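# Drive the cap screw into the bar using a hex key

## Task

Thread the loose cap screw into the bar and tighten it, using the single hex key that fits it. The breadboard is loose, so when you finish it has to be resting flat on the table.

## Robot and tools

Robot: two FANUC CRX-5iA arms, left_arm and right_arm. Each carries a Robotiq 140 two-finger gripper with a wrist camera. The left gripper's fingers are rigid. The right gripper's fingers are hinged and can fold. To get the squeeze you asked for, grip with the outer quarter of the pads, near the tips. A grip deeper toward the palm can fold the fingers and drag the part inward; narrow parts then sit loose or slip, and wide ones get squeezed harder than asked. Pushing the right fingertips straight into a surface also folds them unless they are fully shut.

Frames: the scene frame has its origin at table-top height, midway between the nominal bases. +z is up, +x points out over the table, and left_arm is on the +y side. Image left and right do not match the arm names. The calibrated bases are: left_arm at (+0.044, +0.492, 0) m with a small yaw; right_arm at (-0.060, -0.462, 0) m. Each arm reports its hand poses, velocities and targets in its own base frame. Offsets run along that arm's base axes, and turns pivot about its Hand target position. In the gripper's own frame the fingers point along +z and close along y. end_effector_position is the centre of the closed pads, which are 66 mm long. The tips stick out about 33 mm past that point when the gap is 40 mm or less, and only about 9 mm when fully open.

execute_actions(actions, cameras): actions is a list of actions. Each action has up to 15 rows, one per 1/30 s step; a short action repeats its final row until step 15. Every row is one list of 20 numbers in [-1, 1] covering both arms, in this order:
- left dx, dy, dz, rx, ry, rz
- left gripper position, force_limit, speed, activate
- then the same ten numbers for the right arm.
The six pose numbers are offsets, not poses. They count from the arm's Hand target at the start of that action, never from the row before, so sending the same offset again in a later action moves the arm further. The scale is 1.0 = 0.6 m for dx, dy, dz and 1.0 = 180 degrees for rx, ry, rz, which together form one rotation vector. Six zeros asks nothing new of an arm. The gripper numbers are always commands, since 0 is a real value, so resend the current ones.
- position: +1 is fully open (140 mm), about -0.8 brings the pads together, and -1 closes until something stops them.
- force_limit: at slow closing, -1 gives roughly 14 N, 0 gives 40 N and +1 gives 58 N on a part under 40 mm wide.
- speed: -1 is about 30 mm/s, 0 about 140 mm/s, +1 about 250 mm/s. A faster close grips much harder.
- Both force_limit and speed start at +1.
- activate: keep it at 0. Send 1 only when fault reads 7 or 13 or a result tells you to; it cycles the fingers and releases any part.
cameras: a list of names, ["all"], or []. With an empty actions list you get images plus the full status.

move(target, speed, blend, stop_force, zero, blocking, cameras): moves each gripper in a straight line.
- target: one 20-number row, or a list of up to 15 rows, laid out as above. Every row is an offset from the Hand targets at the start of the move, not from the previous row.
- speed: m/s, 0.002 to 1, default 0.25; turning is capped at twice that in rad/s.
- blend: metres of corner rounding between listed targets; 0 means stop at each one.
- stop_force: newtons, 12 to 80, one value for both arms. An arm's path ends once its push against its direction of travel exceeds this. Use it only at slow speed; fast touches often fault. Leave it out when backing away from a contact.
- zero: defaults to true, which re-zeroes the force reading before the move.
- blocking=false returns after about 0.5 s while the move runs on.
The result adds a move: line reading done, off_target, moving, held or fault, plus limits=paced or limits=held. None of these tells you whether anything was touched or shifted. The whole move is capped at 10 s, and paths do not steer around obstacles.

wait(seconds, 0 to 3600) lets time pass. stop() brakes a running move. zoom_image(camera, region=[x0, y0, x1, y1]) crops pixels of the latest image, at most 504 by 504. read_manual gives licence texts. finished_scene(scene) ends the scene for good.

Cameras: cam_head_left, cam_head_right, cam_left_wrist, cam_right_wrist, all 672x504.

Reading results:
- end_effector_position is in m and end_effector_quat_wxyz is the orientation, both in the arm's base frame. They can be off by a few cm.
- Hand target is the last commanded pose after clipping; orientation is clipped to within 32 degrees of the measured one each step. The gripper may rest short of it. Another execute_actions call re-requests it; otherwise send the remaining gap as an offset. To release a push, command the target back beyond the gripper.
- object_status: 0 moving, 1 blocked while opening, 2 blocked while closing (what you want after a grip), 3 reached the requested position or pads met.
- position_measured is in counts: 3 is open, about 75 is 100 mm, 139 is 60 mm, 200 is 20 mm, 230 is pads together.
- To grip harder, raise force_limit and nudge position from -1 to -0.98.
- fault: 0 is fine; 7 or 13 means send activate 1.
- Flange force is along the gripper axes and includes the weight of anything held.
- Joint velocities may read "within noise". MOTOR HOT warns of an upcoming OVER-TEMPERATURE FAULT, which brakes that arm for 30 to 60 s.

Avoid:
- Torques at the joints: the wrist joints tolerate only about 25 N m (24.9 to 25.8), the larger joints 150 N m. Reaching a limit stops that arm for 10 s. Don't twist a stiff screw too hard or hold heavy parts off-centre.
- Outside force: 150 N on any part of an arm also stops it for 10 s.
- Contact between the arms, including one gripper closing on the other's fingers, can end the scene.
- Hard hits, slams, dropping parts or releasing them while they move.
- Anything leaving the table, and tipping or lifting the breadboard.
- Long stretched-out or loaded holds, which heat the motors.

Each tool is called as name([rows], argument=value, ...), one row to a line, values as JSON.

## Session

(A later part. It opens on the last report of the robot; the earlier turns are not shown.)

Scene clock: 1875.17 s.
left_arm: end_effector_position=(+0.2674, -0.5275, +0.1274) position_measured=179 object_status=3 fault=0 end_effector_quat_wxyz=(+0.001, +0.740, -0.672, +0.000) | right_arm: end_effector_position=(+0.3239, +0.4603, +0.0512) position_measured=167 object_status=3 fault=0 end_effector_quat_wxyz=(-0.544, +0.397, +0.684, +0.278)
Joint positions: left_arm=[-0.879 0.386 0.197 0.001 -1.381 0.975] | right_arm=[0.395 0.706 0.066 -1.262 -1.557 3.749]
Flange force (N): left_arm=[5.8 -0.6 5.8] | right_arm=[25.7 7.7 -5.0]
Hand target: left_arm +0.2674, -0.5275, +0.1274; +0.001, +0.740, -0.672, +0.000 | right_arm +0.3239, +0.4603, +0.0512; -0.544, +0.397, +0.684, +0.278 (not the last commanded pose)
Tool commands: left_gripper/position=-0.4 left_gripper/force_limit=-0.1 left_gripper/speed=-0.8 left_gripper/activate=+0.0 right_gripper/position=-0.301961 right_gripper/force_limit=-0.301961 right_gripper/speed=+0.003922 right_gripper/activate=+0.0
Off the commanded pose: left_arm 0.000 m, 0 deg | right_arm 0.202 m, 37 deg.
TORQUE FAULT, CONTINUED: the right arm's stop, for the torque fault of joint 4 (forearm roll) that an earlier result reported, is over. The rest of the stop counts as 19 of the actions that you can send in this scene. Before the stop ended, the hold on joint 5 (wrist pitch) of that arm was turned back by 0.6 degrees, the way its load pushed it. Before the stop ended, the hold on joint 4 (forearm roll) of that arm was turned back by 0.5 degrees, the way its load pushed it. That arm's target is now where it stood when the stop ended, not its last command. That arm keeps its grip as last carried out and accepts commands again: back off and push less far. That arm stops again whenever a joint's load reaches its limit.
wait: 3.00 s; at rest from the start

move([
  [0, 0, 0, 0, 0, 0, -0.4, -0.1, -0.8, 0, -0.0005, -0.011, 0.037, 0, 0, 0, -0.3, -0.3, 0, 0],
  [0, 0, 0, 0, 0, 0, -0.4, -0.1, -0.8, 0, 0.1113, -0.1887, 0.037, 0, 0, 0, -0.3, -0.3, 0, 0],
], speed=0.05, blend=[0.004, 0], cameras=["all"])

zoom_image(camera="cam_right_wrist", region=[270, 20, 430, 240])

zoom_image(camera="cam_left_wrist", region=[270, 140, 430, 260])

Scene clock: 1884.20 s.
left_arm: end_effector_position=(+0.2674, -0.5275, +0.1274) position_measured=179 object_status=3 fault=0 end_effector_quat_wxyz=(+0.001, +0.740, -0.672, +0.000) | right_arm: end_effector_position=(+0.3237, +0.4577, +0.0596) position_measured=167 object_status=3 fault=0 end_effector_quat_wxyz=(-0.544, +0.397, +0.684, +0.278)
Joint positions: left_arm=[-0.879 0.386 0.197 0.001 -1.381 0.975] | right_arm=[0.392 0.688 0.061 -1.259 -1.564 3.737]
Flange force (N): left_arm=[5.9 -0.6 5.7] | right_arm=[4.9 6.5 -5.4]
Hand target: left_arm +0.2674, -0.5275, +0.1274; +0.001, +0.740, -0.672, +0.000 | right_arm +0.3237, +0.4578, +0.0596; -0.544, +0.397, +0.684, +0.278 (not the last commanded pose)
Off the commanded pose: left_arm 0.000 m, 0 deg | right_arm 0.130 m, 0 deg.
move: held (right_arm; a check stopped the path); path passed 0 of 2 targets; limits=held
pose unreachable (right arm): on one or more control steps of this call, first in action 0 (counted from 0), this arm could not follow its commanded pose, so it was not sent that pose on those steps. It may still have moved: this result reports where it is.
cause: moving toward the commanded pose would bring a part of the arm too close to another arm (this arm's gripper and the left arm's gripper, 9 mm apart when this arm was first held).

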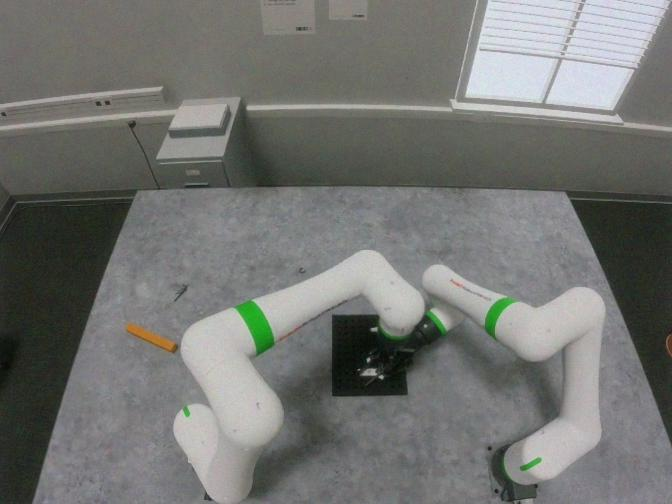

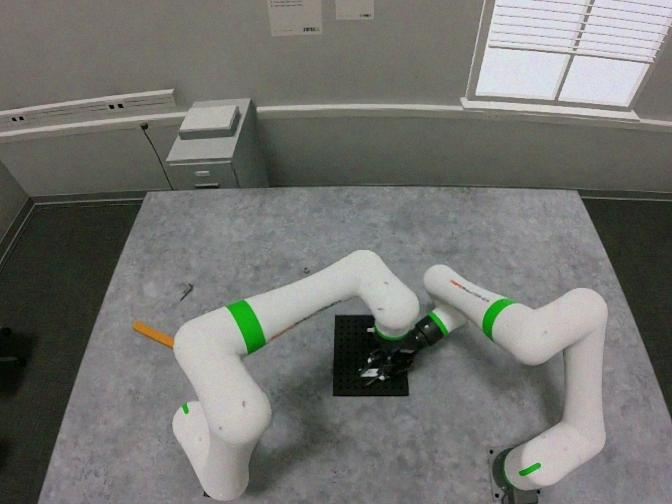

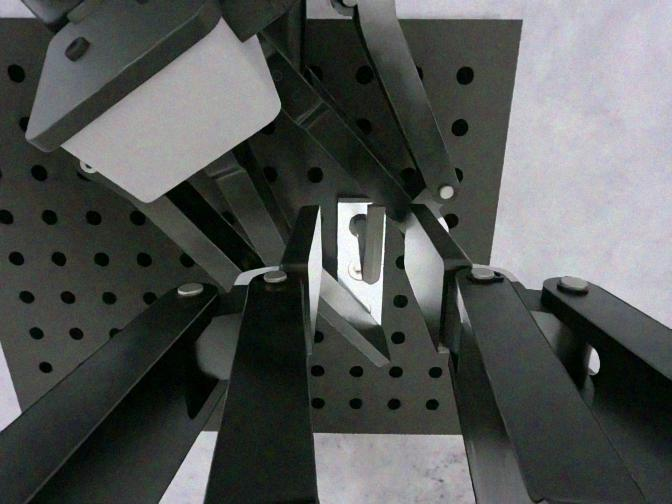

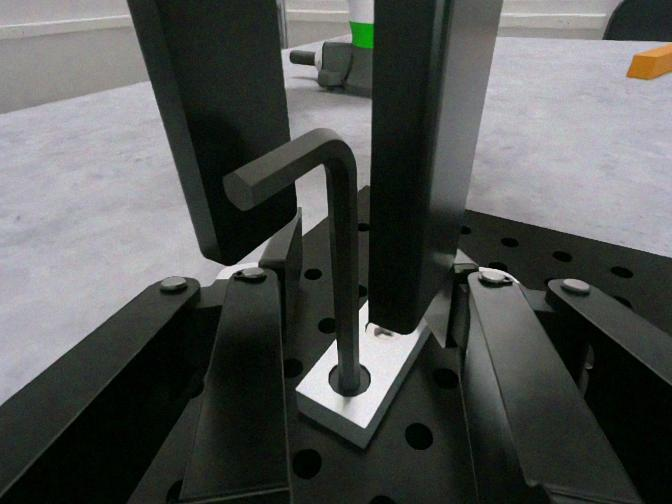

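Scaled by 2.291 from the camera's image (finer frame: 960x720).

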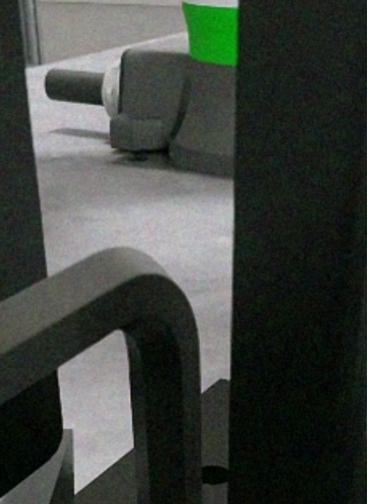

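Scaled by 3.150 from the camera's image (finer frame: 960x720).

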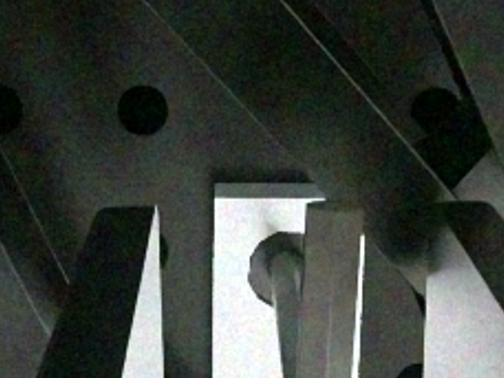

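move(target=[0, 0, 0.0833, 0, 0, 0, -0.4, -0.1, -0.8, 0, 0, 0, 0, 0, 0, 0, -0.3, -0.3, 0, 0], speed=0.05, cameras=["cam_right_wrist"])

move([
  [0, 0, 0, 0, 0, 0, -0.4, -0.1, -0.8, 0, 0.0508, -0.0861, 0.0, 0, 0, 0, -0.3, -0.3, 0, 0],
  [0, 0, 0, 0, 0, 0, -0.4, -0.1, -0.8, 0, 0.1117, -0.1843, 0.023, 0, 0, 0, -0.3, -0.3, 0, 0],
], speed=0.05, blend=[0.01, 0], cameras=["all"])

Scene clock: 1891.00 s.
left_arm: end_effector_position=(+0.2674, -0.5275, +0.1774) position_measured=179 object_status=3 fault=0 end_effector_quat_wxyz=(+0.001, +0.740, -0.672, +0.000) | right_arm: end_effector_position=(+0.3237, +0.4578, +0.0595) position_measured=167 object_status=3 fault=0 end_effector_quat_wxyz=(-0.544, +0.397, +0.684, +0.278)
Joint positions: left_arm=[-0.879 0.369 0.291 0.001 -1.492 0.975] | right_arm=[0.392 0.688 0.061 -1.259 -1.564 3.737]
Flange force (N): left_arm=[6.3 -0.9 5.8] | right_arm=[4.8 5.4 -5.4]
Hand target: left_arm +0.2674, -0.5275, +0.1774; +0.001, +0.740, -0.672, +0.000 | right_arm +0.3237, +0.4578, +0.0596; -0.544, +0.397, +0.684, +0.278
Off the commanded pose: left_arm 0.000 m, 0 deg | right_arm 0.000 m, 0 deg.
move: done

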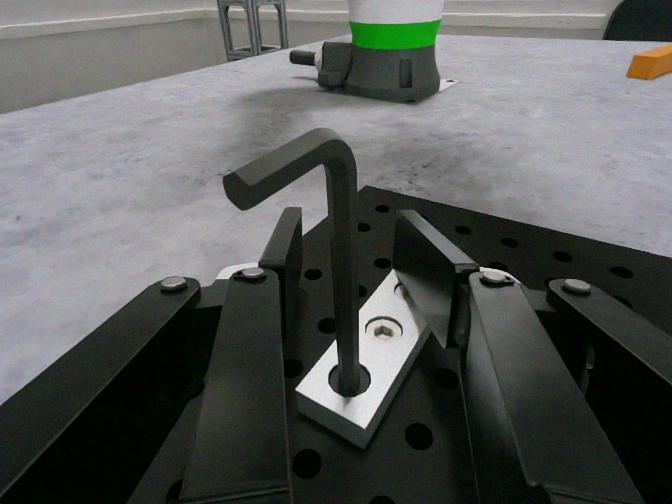

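Scene clock: 1894.00 s.
left_arm: end_effector_position=(+0.2674, -0.5275, +0.1774) position_measured=179 object_status=3 fault=0 end_effector_quat_wxyz=(+0.001, +0.740, -0.672, +0.000) | right_arm: end_effector_position=(+0.3907, +0.3472, +0.0733) position_measured=167 object_status=3 fault=0 end_effector_quat_wxyz=(-0.544, +0.397, +0.684, +0.278)
Joint positions: left_arm=[-0.879 0.369 0.291 0.001 -1.492 0.975] | right_arm=[0.191 0.733 0.18 -1.148 -1.746 3.729]
Flange force (N): left_arm=[6.2 -0.8 5.1] | right_arm=[-6.2 6.3 -3.7]
Hand target: left_arm +0.2674, -0.5275, +0.1774; +0.001, +0.740, -0.672, +0.000 | right_arm +0.3907, +0.3472, +0.0734; -0.544, +0.397, +0.684, +0.278
Off the commanded pose: left_arm 0.000 m, 0 deg | right_arm 0.000 m, 0 deg.
move: done

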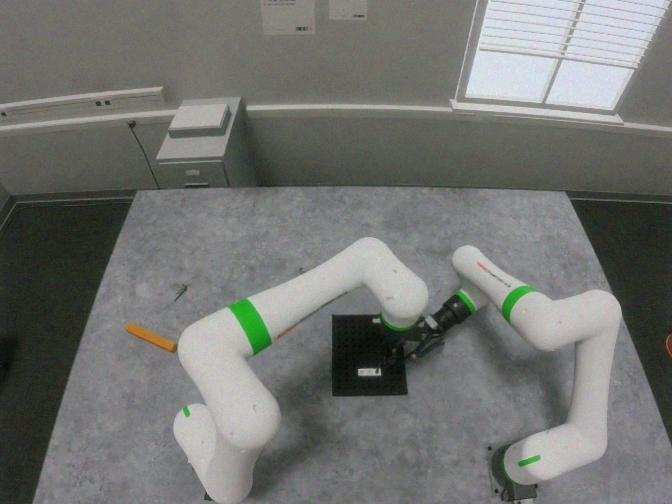

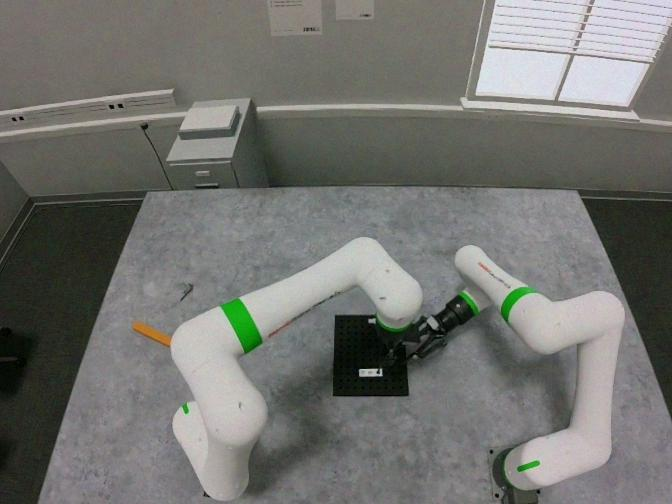

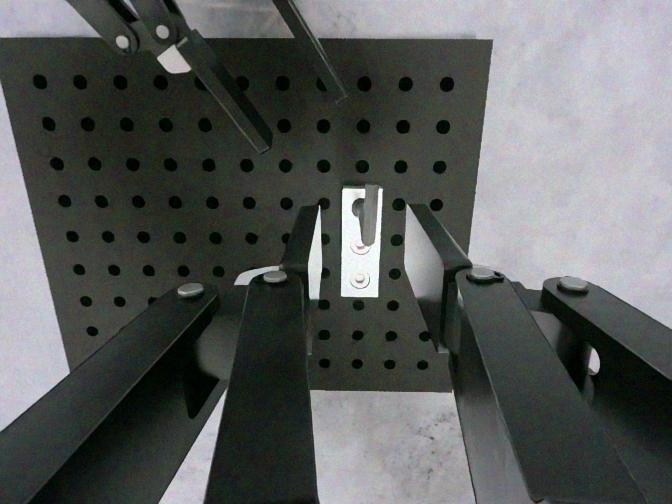

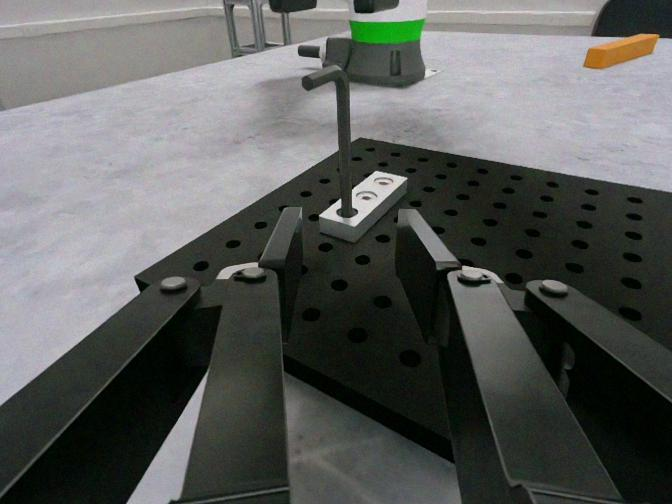

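move([
  [0, 0, 0, 0, 0, 0, -0.4, -0.1, -0.8, 0, 0.0822, -0.1287, 0.211, 0, 0, 0, -0.3, -0.3, 0, 0],
  [0, 0, 0, 0, 0, 0, -0.4, -0.1, -0.8, 0, 0.0988, -0.0787, 0.211, -0.3526, -0.2272, 0, -0.3, -0.3, 0, 0],
], speed=0.2, blend=[0.03, 0], cameras=["cam_head_left", "cam_right_wrist"])

Scene clock: 1907.60 s.
left_arm: end_effector_position=(+0.2674, -0.5275, +0.1774) position_measured=179 object_status=3 fault=0 end_effector_quat_wxyz=(+0.001, +0.740, -0.672, +0.000) | right_arm: end_effector_position=(+0.4483, +0.2940, +0.2005) position_measured=167 object_status=3 fault=0 end_effector_quat_wxyz=(-0.122, +0.496, +0.857, +0.063)
Joint positions: left_arm=[-0.879 0.369 0.291 0.001 -1.492 0.975] | right_arm=[0.634 0.245 0.236 -0.275 -1.545 3.034]
Flange force (N): left_arm=[6.2 -0.8 5.0] | right_arm=[-3.3 7.9 -2.2]
Hand target: left_arm +0.2674, -0.5275, +0.1774; +0.001, +0.740, -0.672, +0.000 | right_arm +0.4483, +0.2940, +0.2005; -0.122, +0.496, +0.857, +0.063 (not the last commanded pose)
Off the commanded pose: left_arm 0.000 m, 0 deg | right_arm 0.006 m, 16 deg.
move: held (right_arm; a check stopped the path); path passed 1 of 2 targets; limits=held
pose unreachable (right arm): on one or more control steps of this call, first in action 0 (counted from 0), this arm could not follow its commanded pose, so it was not sent that pose on those steps. It may still have moved: this result reports where it is.
cause: moving toward the commanded pose would bring a part of the arm too close to another arm (a part of this arm just beyond joint 4 (forearm roll) and a part of the left arm just beyond its joint 5 (wrist pitch), at the place that arm is still heading or pushing toward).

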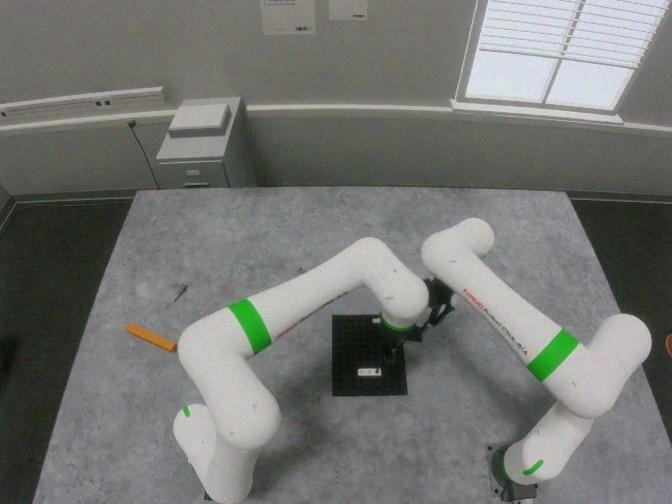

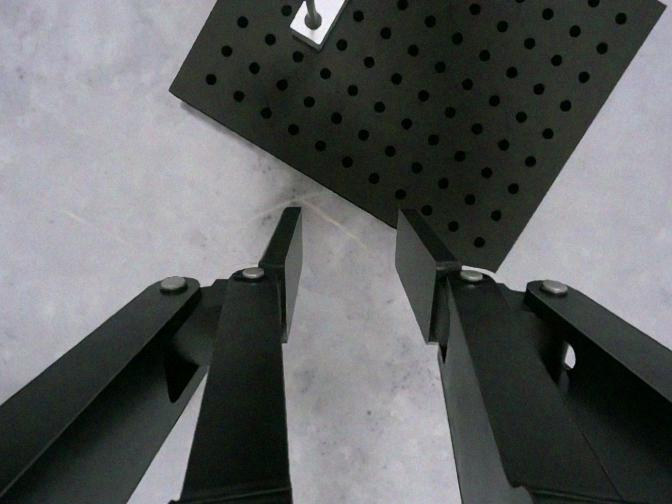

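move(target=[0, 0, 0, 0, 0, 0, -0.4, -0.1, -0.8, 0, -0.0822, 0.0817, -0.2008, 0.1635, 0.0944, -0.0025, -1, -0.3, -0.3, 0], speed=0.12, cameras=["all"])

Scene clock: 1931.43 s.
left_arm: end_effector_position=(+0.2674, -0.5275, +0.1774) position_measured=179 object_status=3 fault=0 end_effector_quat_wxyz=(+0.001, +0.740, -0.672, +0.000) | right_arm: end_effector_position=(+0.3990, +0.3430, +0.0801) position_measured=232 object_status=3 fault=0 end_effector_quat_wxyz=(-0.367, +0.456, +0.784, +0.205)
Joint positions: left_arm=[-0.879 0.369 0.291 0.001 -1.492 0.975] | right_arm=[0.356 0.441 0.076 -0.856 -1.466 3.516]
Flange force (N): left_arm=[6.4 -0.8 5.1] | right_arm=[-4.0 5.8 -0.7]
Hand target: left_arm +0.2674, -0.5275, +0.1774; +0.001, +0.740, -0.672, +0.000 | right_arm +0.3989, +0.3430, +0.0801; -0.367, +0.456, +0.784, +0.205
Off the commanded pose: left_arm 0.000 m, 0 deg | right_arm 0.000 m, 0 deg.
move: done

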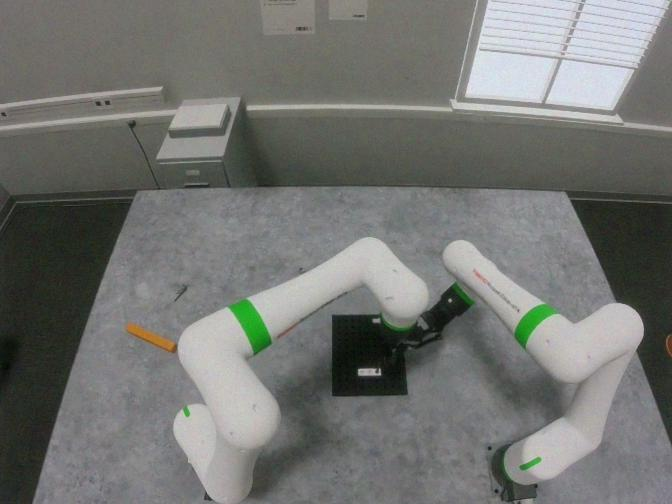

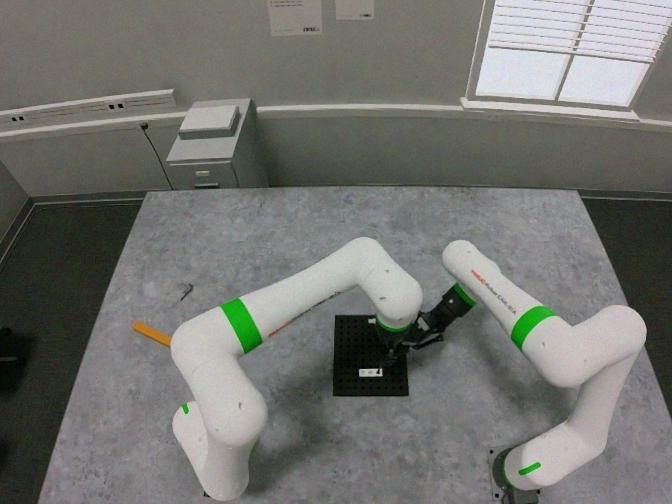

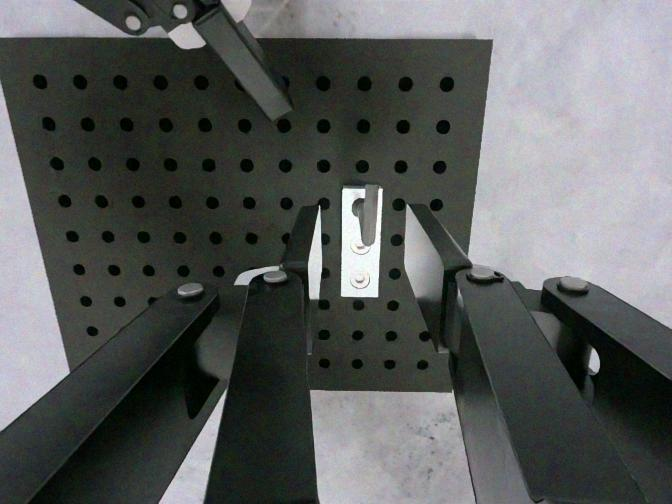

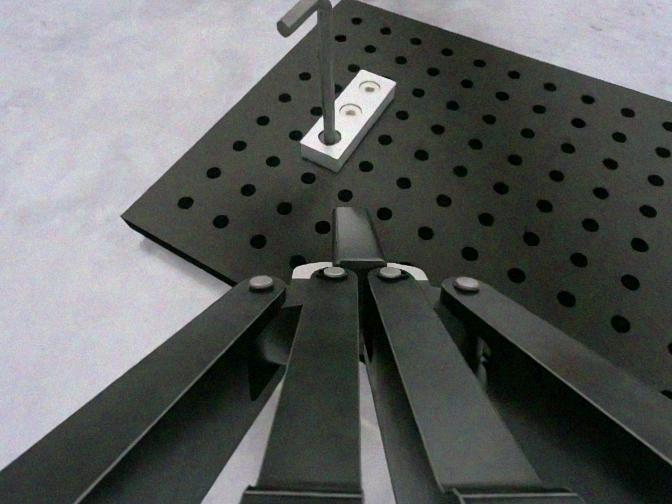

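move(target=[0, 0, -0.0833, 0, 0, 0, -0.4, -0.1, -0.8, 0, 0, 0, 0, 0, 0, 0, -1, -0.3, -0.3, 0], speed=0.06, cameras=["cam_left_wrist", "cam_right_wrist"])

zoom_image(camera="cam_left_wrist", region=[280, 140, 440, 260])

zoom_image(camera="cam_right_wrist", region=[260, 0, 420, 180])

Scene clock: 1935.23 s.
left_arm: end_effector_position=(+0.2674, -0.5275, +0.1275) position_measured=179 object_status=3 fault=0 end_effector_quat_wxyz=(+0.001, +0.740, -0.672, +0.000) | right_arm: end_effector_position=(+0.3989, +0.3430, +0.0801) position_measured=232 object_status=3 fault=0 end_effector_quat_wxyz=(-0.367, +0.456, +0.784, +0.205)
Joint positions: left_arm=[-0.879 0.386 0.197 0.001 -1.381 0.975] | right_arm=[0.356 0.441 0.076 -0.856 -1.466 3.516]
Flange force (N): left_arm=[5.1 -0.4 6.3] | right_arm=[-4.9 5.9 0.3]
Hand target: left_arm +0.2674, -0.5275, +0.1274; +0.001, +0.740, -0.672, +0.000 | right_arm +0.3989, +0.3430, +0.0801; -0.367, +0.456, +0.784, +0.205
Off the commanded pose: left_arm 0.000 m, 0 deg | right_arm 0.000 m, 0 deg.
move: done

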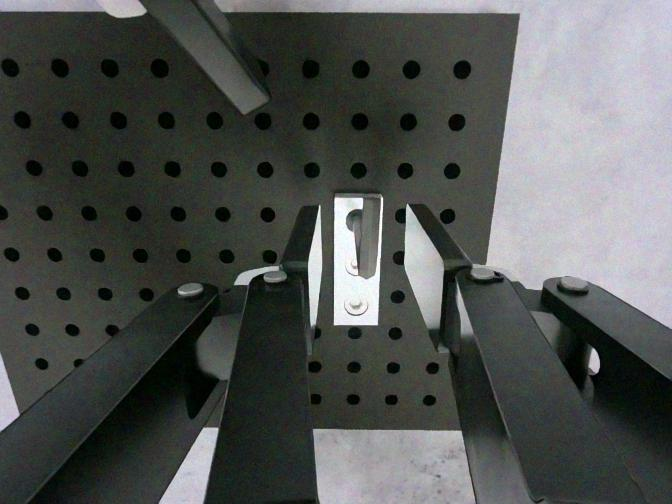

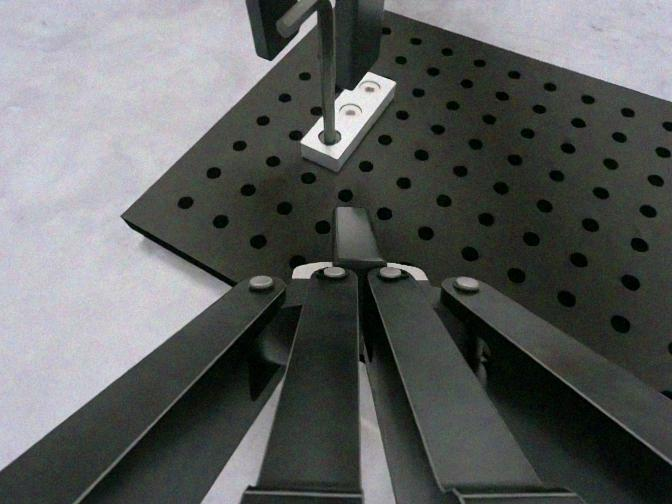

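Scaled by 3.150 from the camera's image (finer frame: 960x720).

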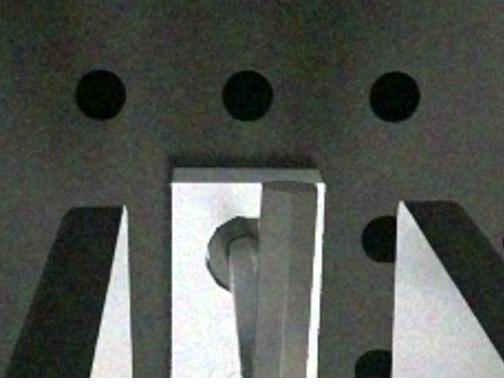

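Scaled by 2.800 from the camera's image (finer frame: 960x720).

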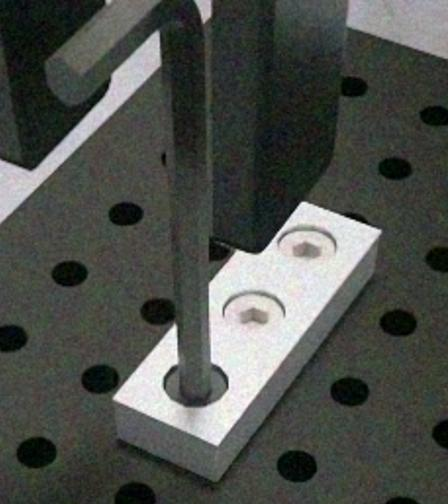

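move(target=[0, 0, 0, 0, 0, 0, -1, -0.1, 0, 0, 0, 0, 0, 0, 0, 0, -1, -0.3, -0.3, 0], speed=0.06)

move(target=[0, 0, 0, 0, 0, 0, -1, -0.1, 0, 0, 0, 0, -0.06, 0, 0, 0, -1, -0.3, -0.3, 0], speed=0.01, stop_force=30, cameras=["cam_left_wrist", "cam_right_wrist"])

zoom_image(camera="cam_left_wrist", region=[280, 140, 440, 260])

zoom_image(camera="cam_right_wrist", region=[260, 0, 420, 180])

Scene clock: 1947.57 s.
left_arm: end_effector_position=(+0.2674, -0.5275, +0.1274) position_measured=224 object_status=2 fault=0 end_effector_quat_wxyz=(+0.001, +0.740, -0.672, +0.000) | right_arm: end_effector_position=(+0.3989, +0.3430, +0.0801) position_measured=232 object_status=3 fault=0 end_effector_quat_wxyz=(-0.367, +0.456, +0.784, +0.205)
Joint positions: left_arm=[-0.879 0.386 0.197 0.001 -1.381 0.975] | right_arm=[0.356 0.441 0.076 -0.856 -1.466 3.516]
Flange force (N): left_arm=[3.2 -2.3 -2.7] | right_arm=[-3.7 5.2 -0.3]
Hand target: left_arm +0.2674, -0.5275, +0.1274; +0.001, +0.740, -0.672, +0.000 | right_arm +0.3989, +0.3430, +0.0801; -0.367, +0.456, +0.784, +0.205
Off the commanded pose: left_arm 0.000 m, 0 deg | right_arm 0.000 m, 0 deg.
move: done

Scene clock: 1950.57 s.
left_arm: end_effector_position=(+0.2674, -0.5275, +0.1274) position_measured=224 object_status=2 fault=0 end_effector_quat_wxyz=(+0.001, +0.740, -0.672, +0.000) | right_arm: end_effector_position=(+0.3992, +0.3430, +0.0567) position_measured=232 object_status=3 fault=0 end_effector_quat_wxyz=(-0.367, +0.456, +0.784, +0.205)
Joint positions: left_arm=[-0.879 0.386 0.197 0.001 -1.381 0.975] | right_arm=[0.355 0.475 0.062 -0.86 -1.436 3.553]
Flange force (N): left_arm=[3.3 -2.1 4.0] | right_arm=[12.7 6.4 -42.1]
Hand target: left_arm +0.2674, -0.5275, +0.1274; +0.001, +0.740, -0.672, +0.000 | right_arm +0.3992, +0.3430, +0.0567; -0.367, +0.456, +0.784, +0.205 (not the last commanded pose)
Off the commanded pose: left_arm 0.000 m, 0 deg | right_arm 0.013 m, 0 deg.
move: contact (right_arm)

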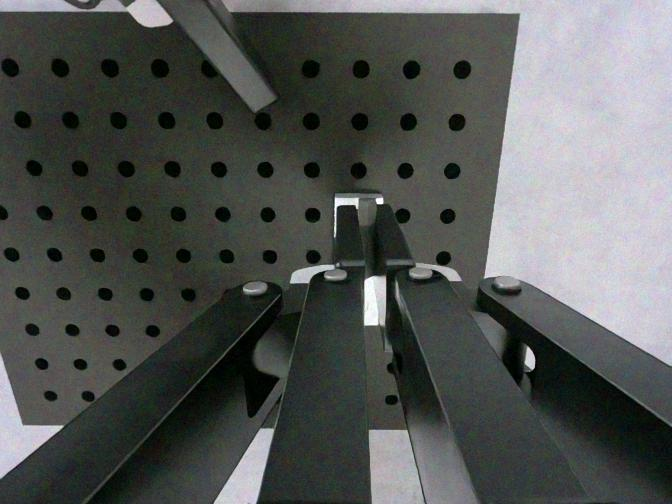

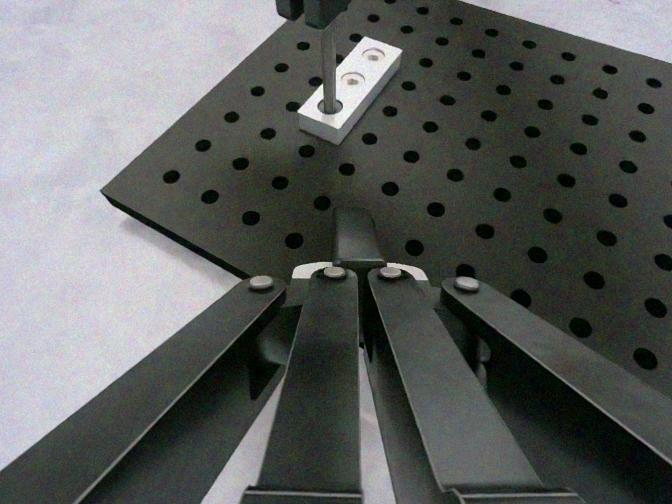

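Scaled by 3.150 from the camera's image (finer frame: 960x720).

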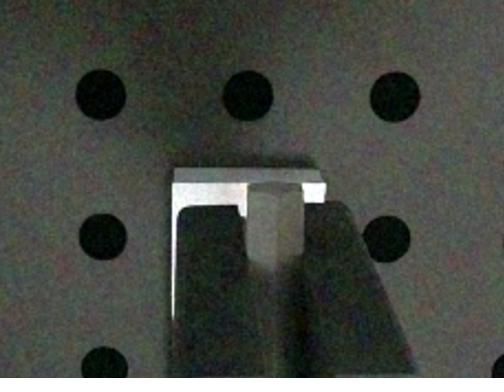

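Scaled by 2.800 from the camera's image (finer frame: 960x720).

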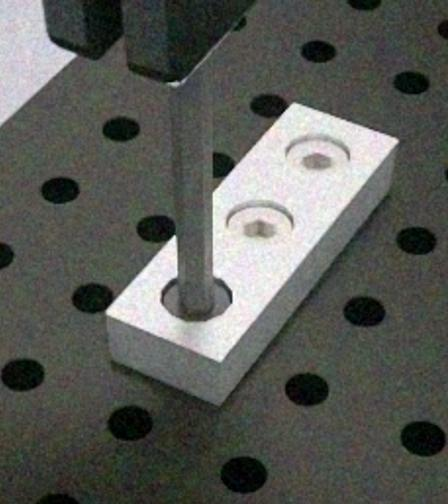

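move(target=[-0.0035, -0.0002, 0, 0, 0, -0.0556, -1, -0.1, 0, 0, 0, 0, 0, 0, 0, 0, -1, -0.3, -0.3, 0], speed=0.1, cameras=["cam_left_wrist", "cam_right_wrist"])

zoom_image(camera="cam_left_wrist", region=[280, 140, 440, 260])

zoom_image(camera="cam_right_wrist", region=[260, 0, 420, 180])

Scene clock: 1955.03 s.
left_arm: end_effector_position=(+0.2653, -0.5276, +0.1274) position_measured=224 object_status=2 fault=0 end_effector_quat_wxyz=(+0.001, +0.679, -0.734, +0.000) | right_arm: end_effector_position=(+0.3992, +0.3430, +0.0567) position_measured=232 object_status=3 fault=0 end_effector_quat_wxyz=(-0.367, +0.456, +0.784, +0.205)
Joint positions: left_arm=[-0.882 0.384 0.194 0.001 -1.38 0.803] | right_arm=[0.355 0.475 0.062 -0.86 -1.436 3.553]
Flange force (N): left_arm=[4.4 -0.9 2.2] | right_arm=[12.2 6.1 -42.6]
Hand target: left_arm +0.2653, -0.5276, +0.1274; +0.001, +0.679, -0.734, +0.000 | right_arm +0.3992, +0.3430, +0.0567; -0.367, +0.456, +0.784, +0.205
Off the commanded pose: left_arm 0.000 m, 0 deg | right_arm 0.000 m, 0 deg.
move: done

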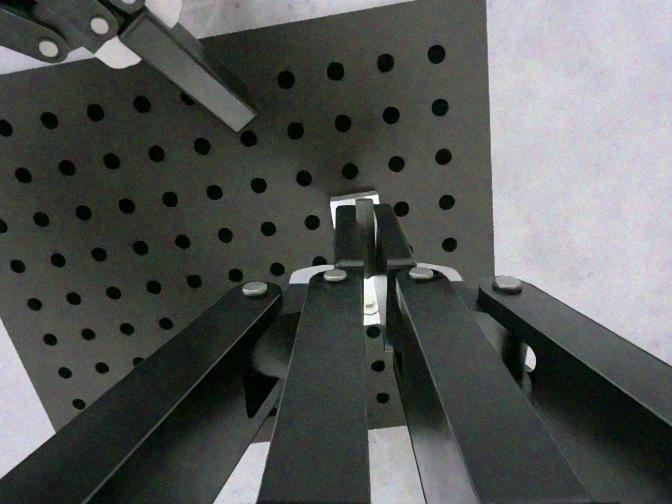

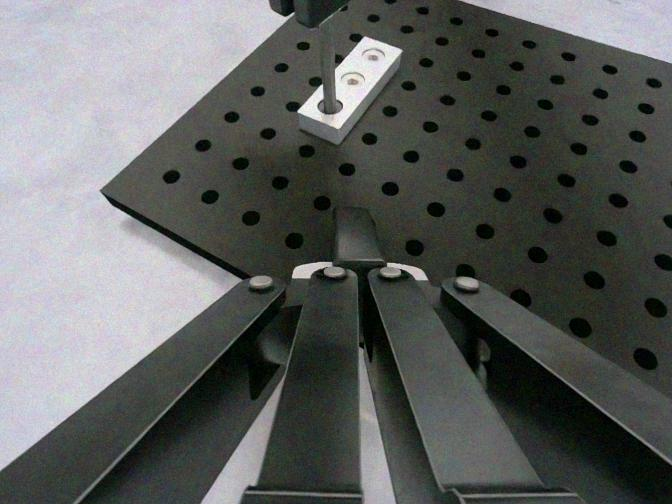

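Scaled by 3.150 from the camera's image (finer frame: 960x720).

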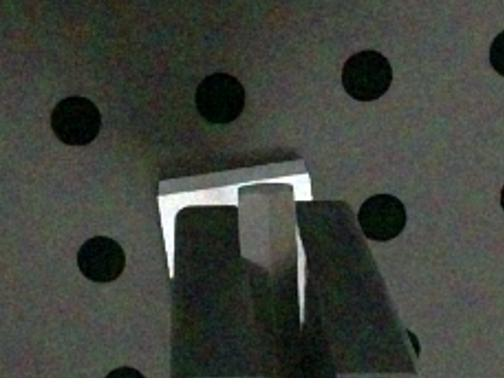

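Scaled by 2.800 from the camera's image (finer frame: 960x720).

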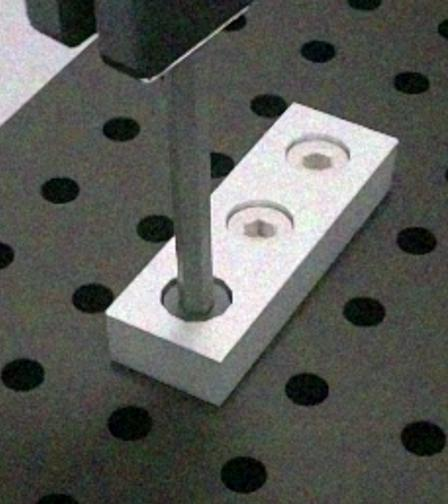

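move(target=[-0.0032, 0.0007, 0, 0, 0, -0.0556, -1, -0.1, 0, 0, 0, 0, 0, 0, 0, 0, -1, -0.3, -0.3, 0], speed=0.1, cameras=["cam_left_wrist", "cam_right_wrist"])

zoom_image(camera="cam_left_wrist", region=[280, 140, 440, 260])

zoom_image(camera="cam_right_wrist", region=[260, 0, 420, 180])

Scene clock: 1960.43 s.
left_arm: end_effector_position=(+0.2634, -0.5272, +0.1274) position_measured=224 object_status=2 fault=0 end_effector_quat_wxyz=(-0.001, -0.612, +0.791, +0.000) | right_arm: end_effector_position=(+0.3992, +0.3430, +0.0567) position_measured=232 object_status=3 fault=0 end_effector_quat_wxyz=(-0.367, +0.456, +0.784, +0.205)
Joint positions: left_arm=[-0.884 0.381 0.19 0.001 -1.379 0.631] | right_arm=[0.355 0.475 0.062 -0.86 -1.436 3.553]
Flange force (N): left_arm=[5.9 -1.7 2.3] | right_arm=[12.2 7.1 -41.9]
Hand target: left_arm +0.2634, -0.5272, +0.1274; -0.001, -0.612, +0.791, +0.000 | right_arm +0.3992, +0.3430, +0.0567; -0.367, +0.456, +0.784, +0.205
Off the commanded pose: left_arm 0.000 m, 0 deg | right_arm 0.000 m, 0 deg.
move: done

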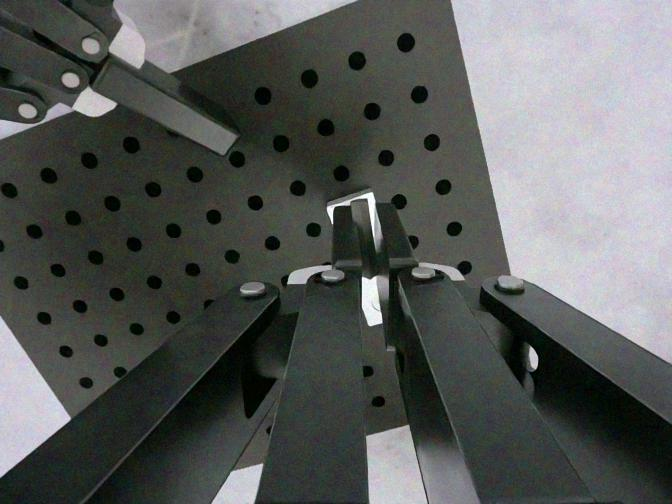

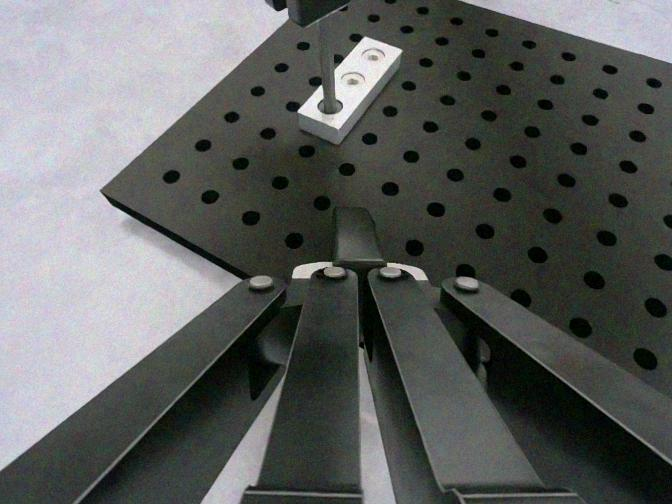

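Scaled by 3.150 from the camera's image (finer frame: 960x720).

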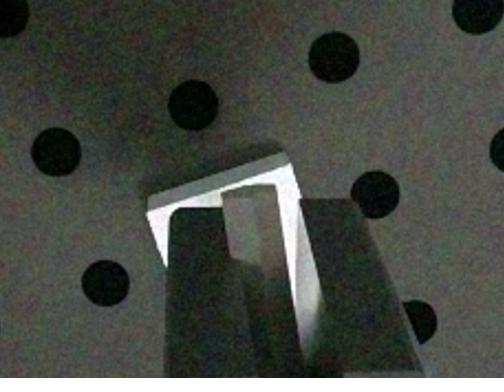

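Scaled by 2.800 from the camera's image (finer frame: 960x720).

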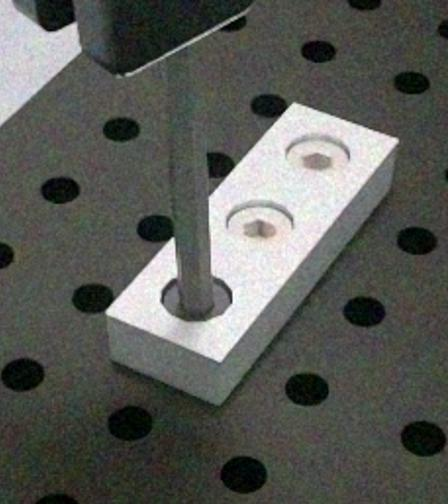

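move([
  [0.0023, -0.0005, 0, 0, 0, 0.0394, -1, -0.1, 0, 0, 0, 0, 0, 0, 0, 0, -1, -0.3, -0.3, 0],
  [0.0023, -0.0005, 0, 0, 0, 0.0394, -0.45, -0.1, 0, 0, 0, 0, 0, 0, 0, 0, -1, -0.3, -0.3, 0],
], speed=0.1, cameras=["cam_left_wrist", "cam_right_wrist"])

zoom_image(camera="cam_left_wrist", region=[280, 140, 440, 260])

zoom_image(camera="cam_right_wrist", region=[260, 0, 420, 180])

Scene clock: 1972.63 s.
left_arm: end_effector_position=(+0.2649, -0.5275, +0.1275) position_measured=186 object_status=0 fault=0 end_effector_quat_wxyz=(-0.001, -0.660, +0.751, +0.000) | right_arm: end_effector_position=(+0.3992, +0.3430, +0.0567) position_measured=232 object_status=3 fault=0 end_effector_quat_wxyz=(-0.367, +0.456, +0.784, +0.205)
Joint positions: left_arm=[-0.883 0.383 0.193 0.001 -1.38 0.753] | right_arm=[0.355 0.475 0.062 -0.86 -1.436 3.553]
Flange force (N): left_arm=[5.9 -2.3 5.7] | right_arm=[12.0 7.3 -43.7]
Hand target: left_arm +0.2648, -0.5275, +0.1274; -0.001, -0.660, +0.751, +0.000 | right_arm +0.3992, +0.3430, +0.0567; -0.367, +0.456, +0.784, +0.205
Off the commanded pose: left_arm 0.000 m, 0 deg | right_arm 0.000 m, 0 deg.
move: done

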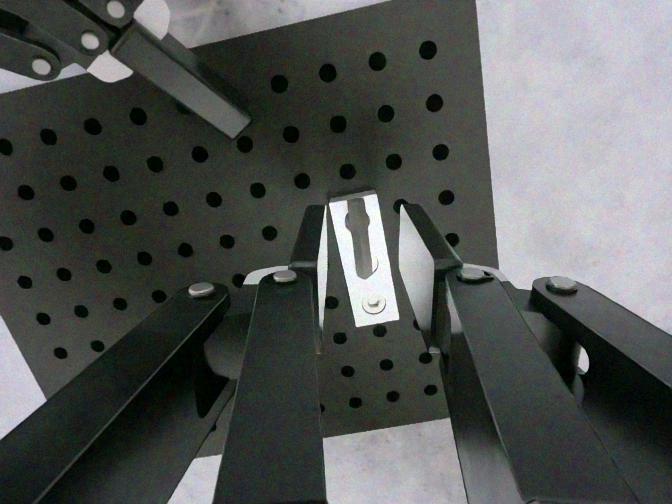

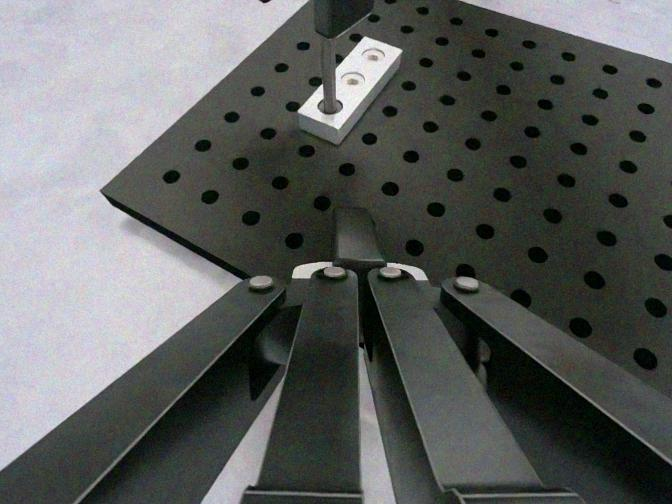

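Scaled by 3.150 from the camera's image (finer frame: 960x720).

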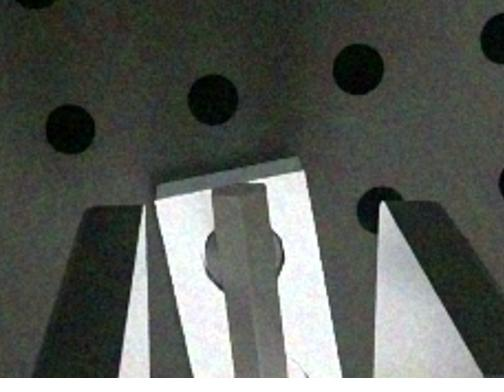

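Scaled by 2.800 from the camera's image (finer frame: 960x720).

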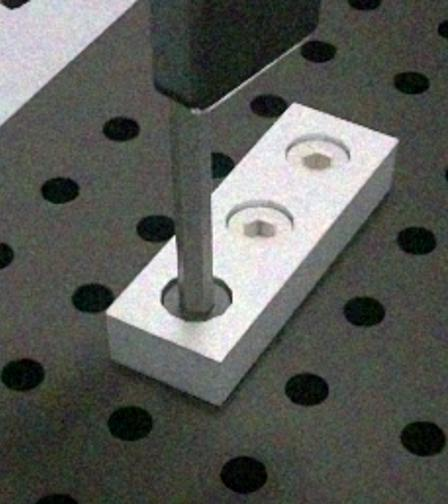

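move([
  [0.002, -0.0002, 0, 0, 0, 0.035, -0.45, -0.1, 0, 0, 0, 0, 0, 0, 0, 0, -1, -0.3, -0.3, 0],
  [0.002, -0.0002, 0, 0, 0, 0.035, -1, -0.1, 0.8, 0, 0, 0, 0, 0, 0, 0, -1, -0.3, -0.3, 0],
], speed=0.1, cameras=["cam_left_wrist"])

zoom_image(camera="cam_left_wrist", region=[280, 140, 440, 260])

Scene clock: 1980.10 s.
left_arm: end_effector_position=(+0.2660, -0.5276, +0.1275) position_measured=227 object_status=2 fault=0 end_effector_quat_wxyz=(+0.001, +0.700, -0.714, +0.000) | right_arm: end_effector_position=(+0.3992, +0.3430, +0.0567) position_measured=232 object_status=3 fault=0 end_effector_quat_wxyz=(-0.367, +0.456, +0.784, +0.205)
Joint positions: left_arm=[-0.881 0.385 0.195 0.001 -1.38 0.861] | right_arm=[0.355 0.475 0.062 -0.86 -1.436 3.553]
Flange force (N): left_arm=[4.9 -1.2 -2.1] | right_arm=[11.9 7.3 -42.5]
Hand target: left_arm +0.2660, -0.5276, +0.1274; +0.001, +0.700, -0.714, +0.000 | right_arm +0.3992, +0.3430, +0.0567; -0.367, +0.456, +0.784, +0.205
Off the commanded pose: left_arm 0.000 m, 0 deg | right_arm 0.000 m, 0 deg.
move: done

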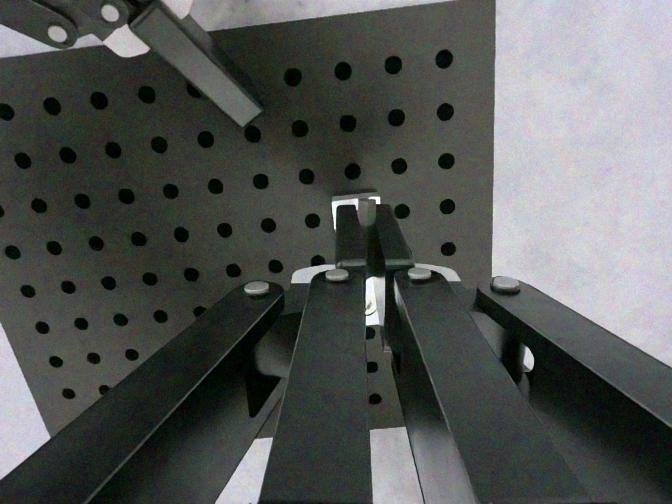

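Scaled by 3.150 from the camera's image (finer frame: 960x720).

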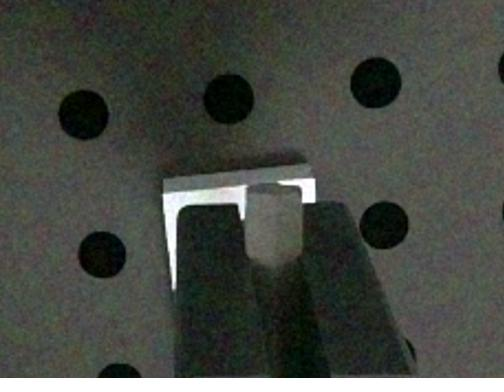

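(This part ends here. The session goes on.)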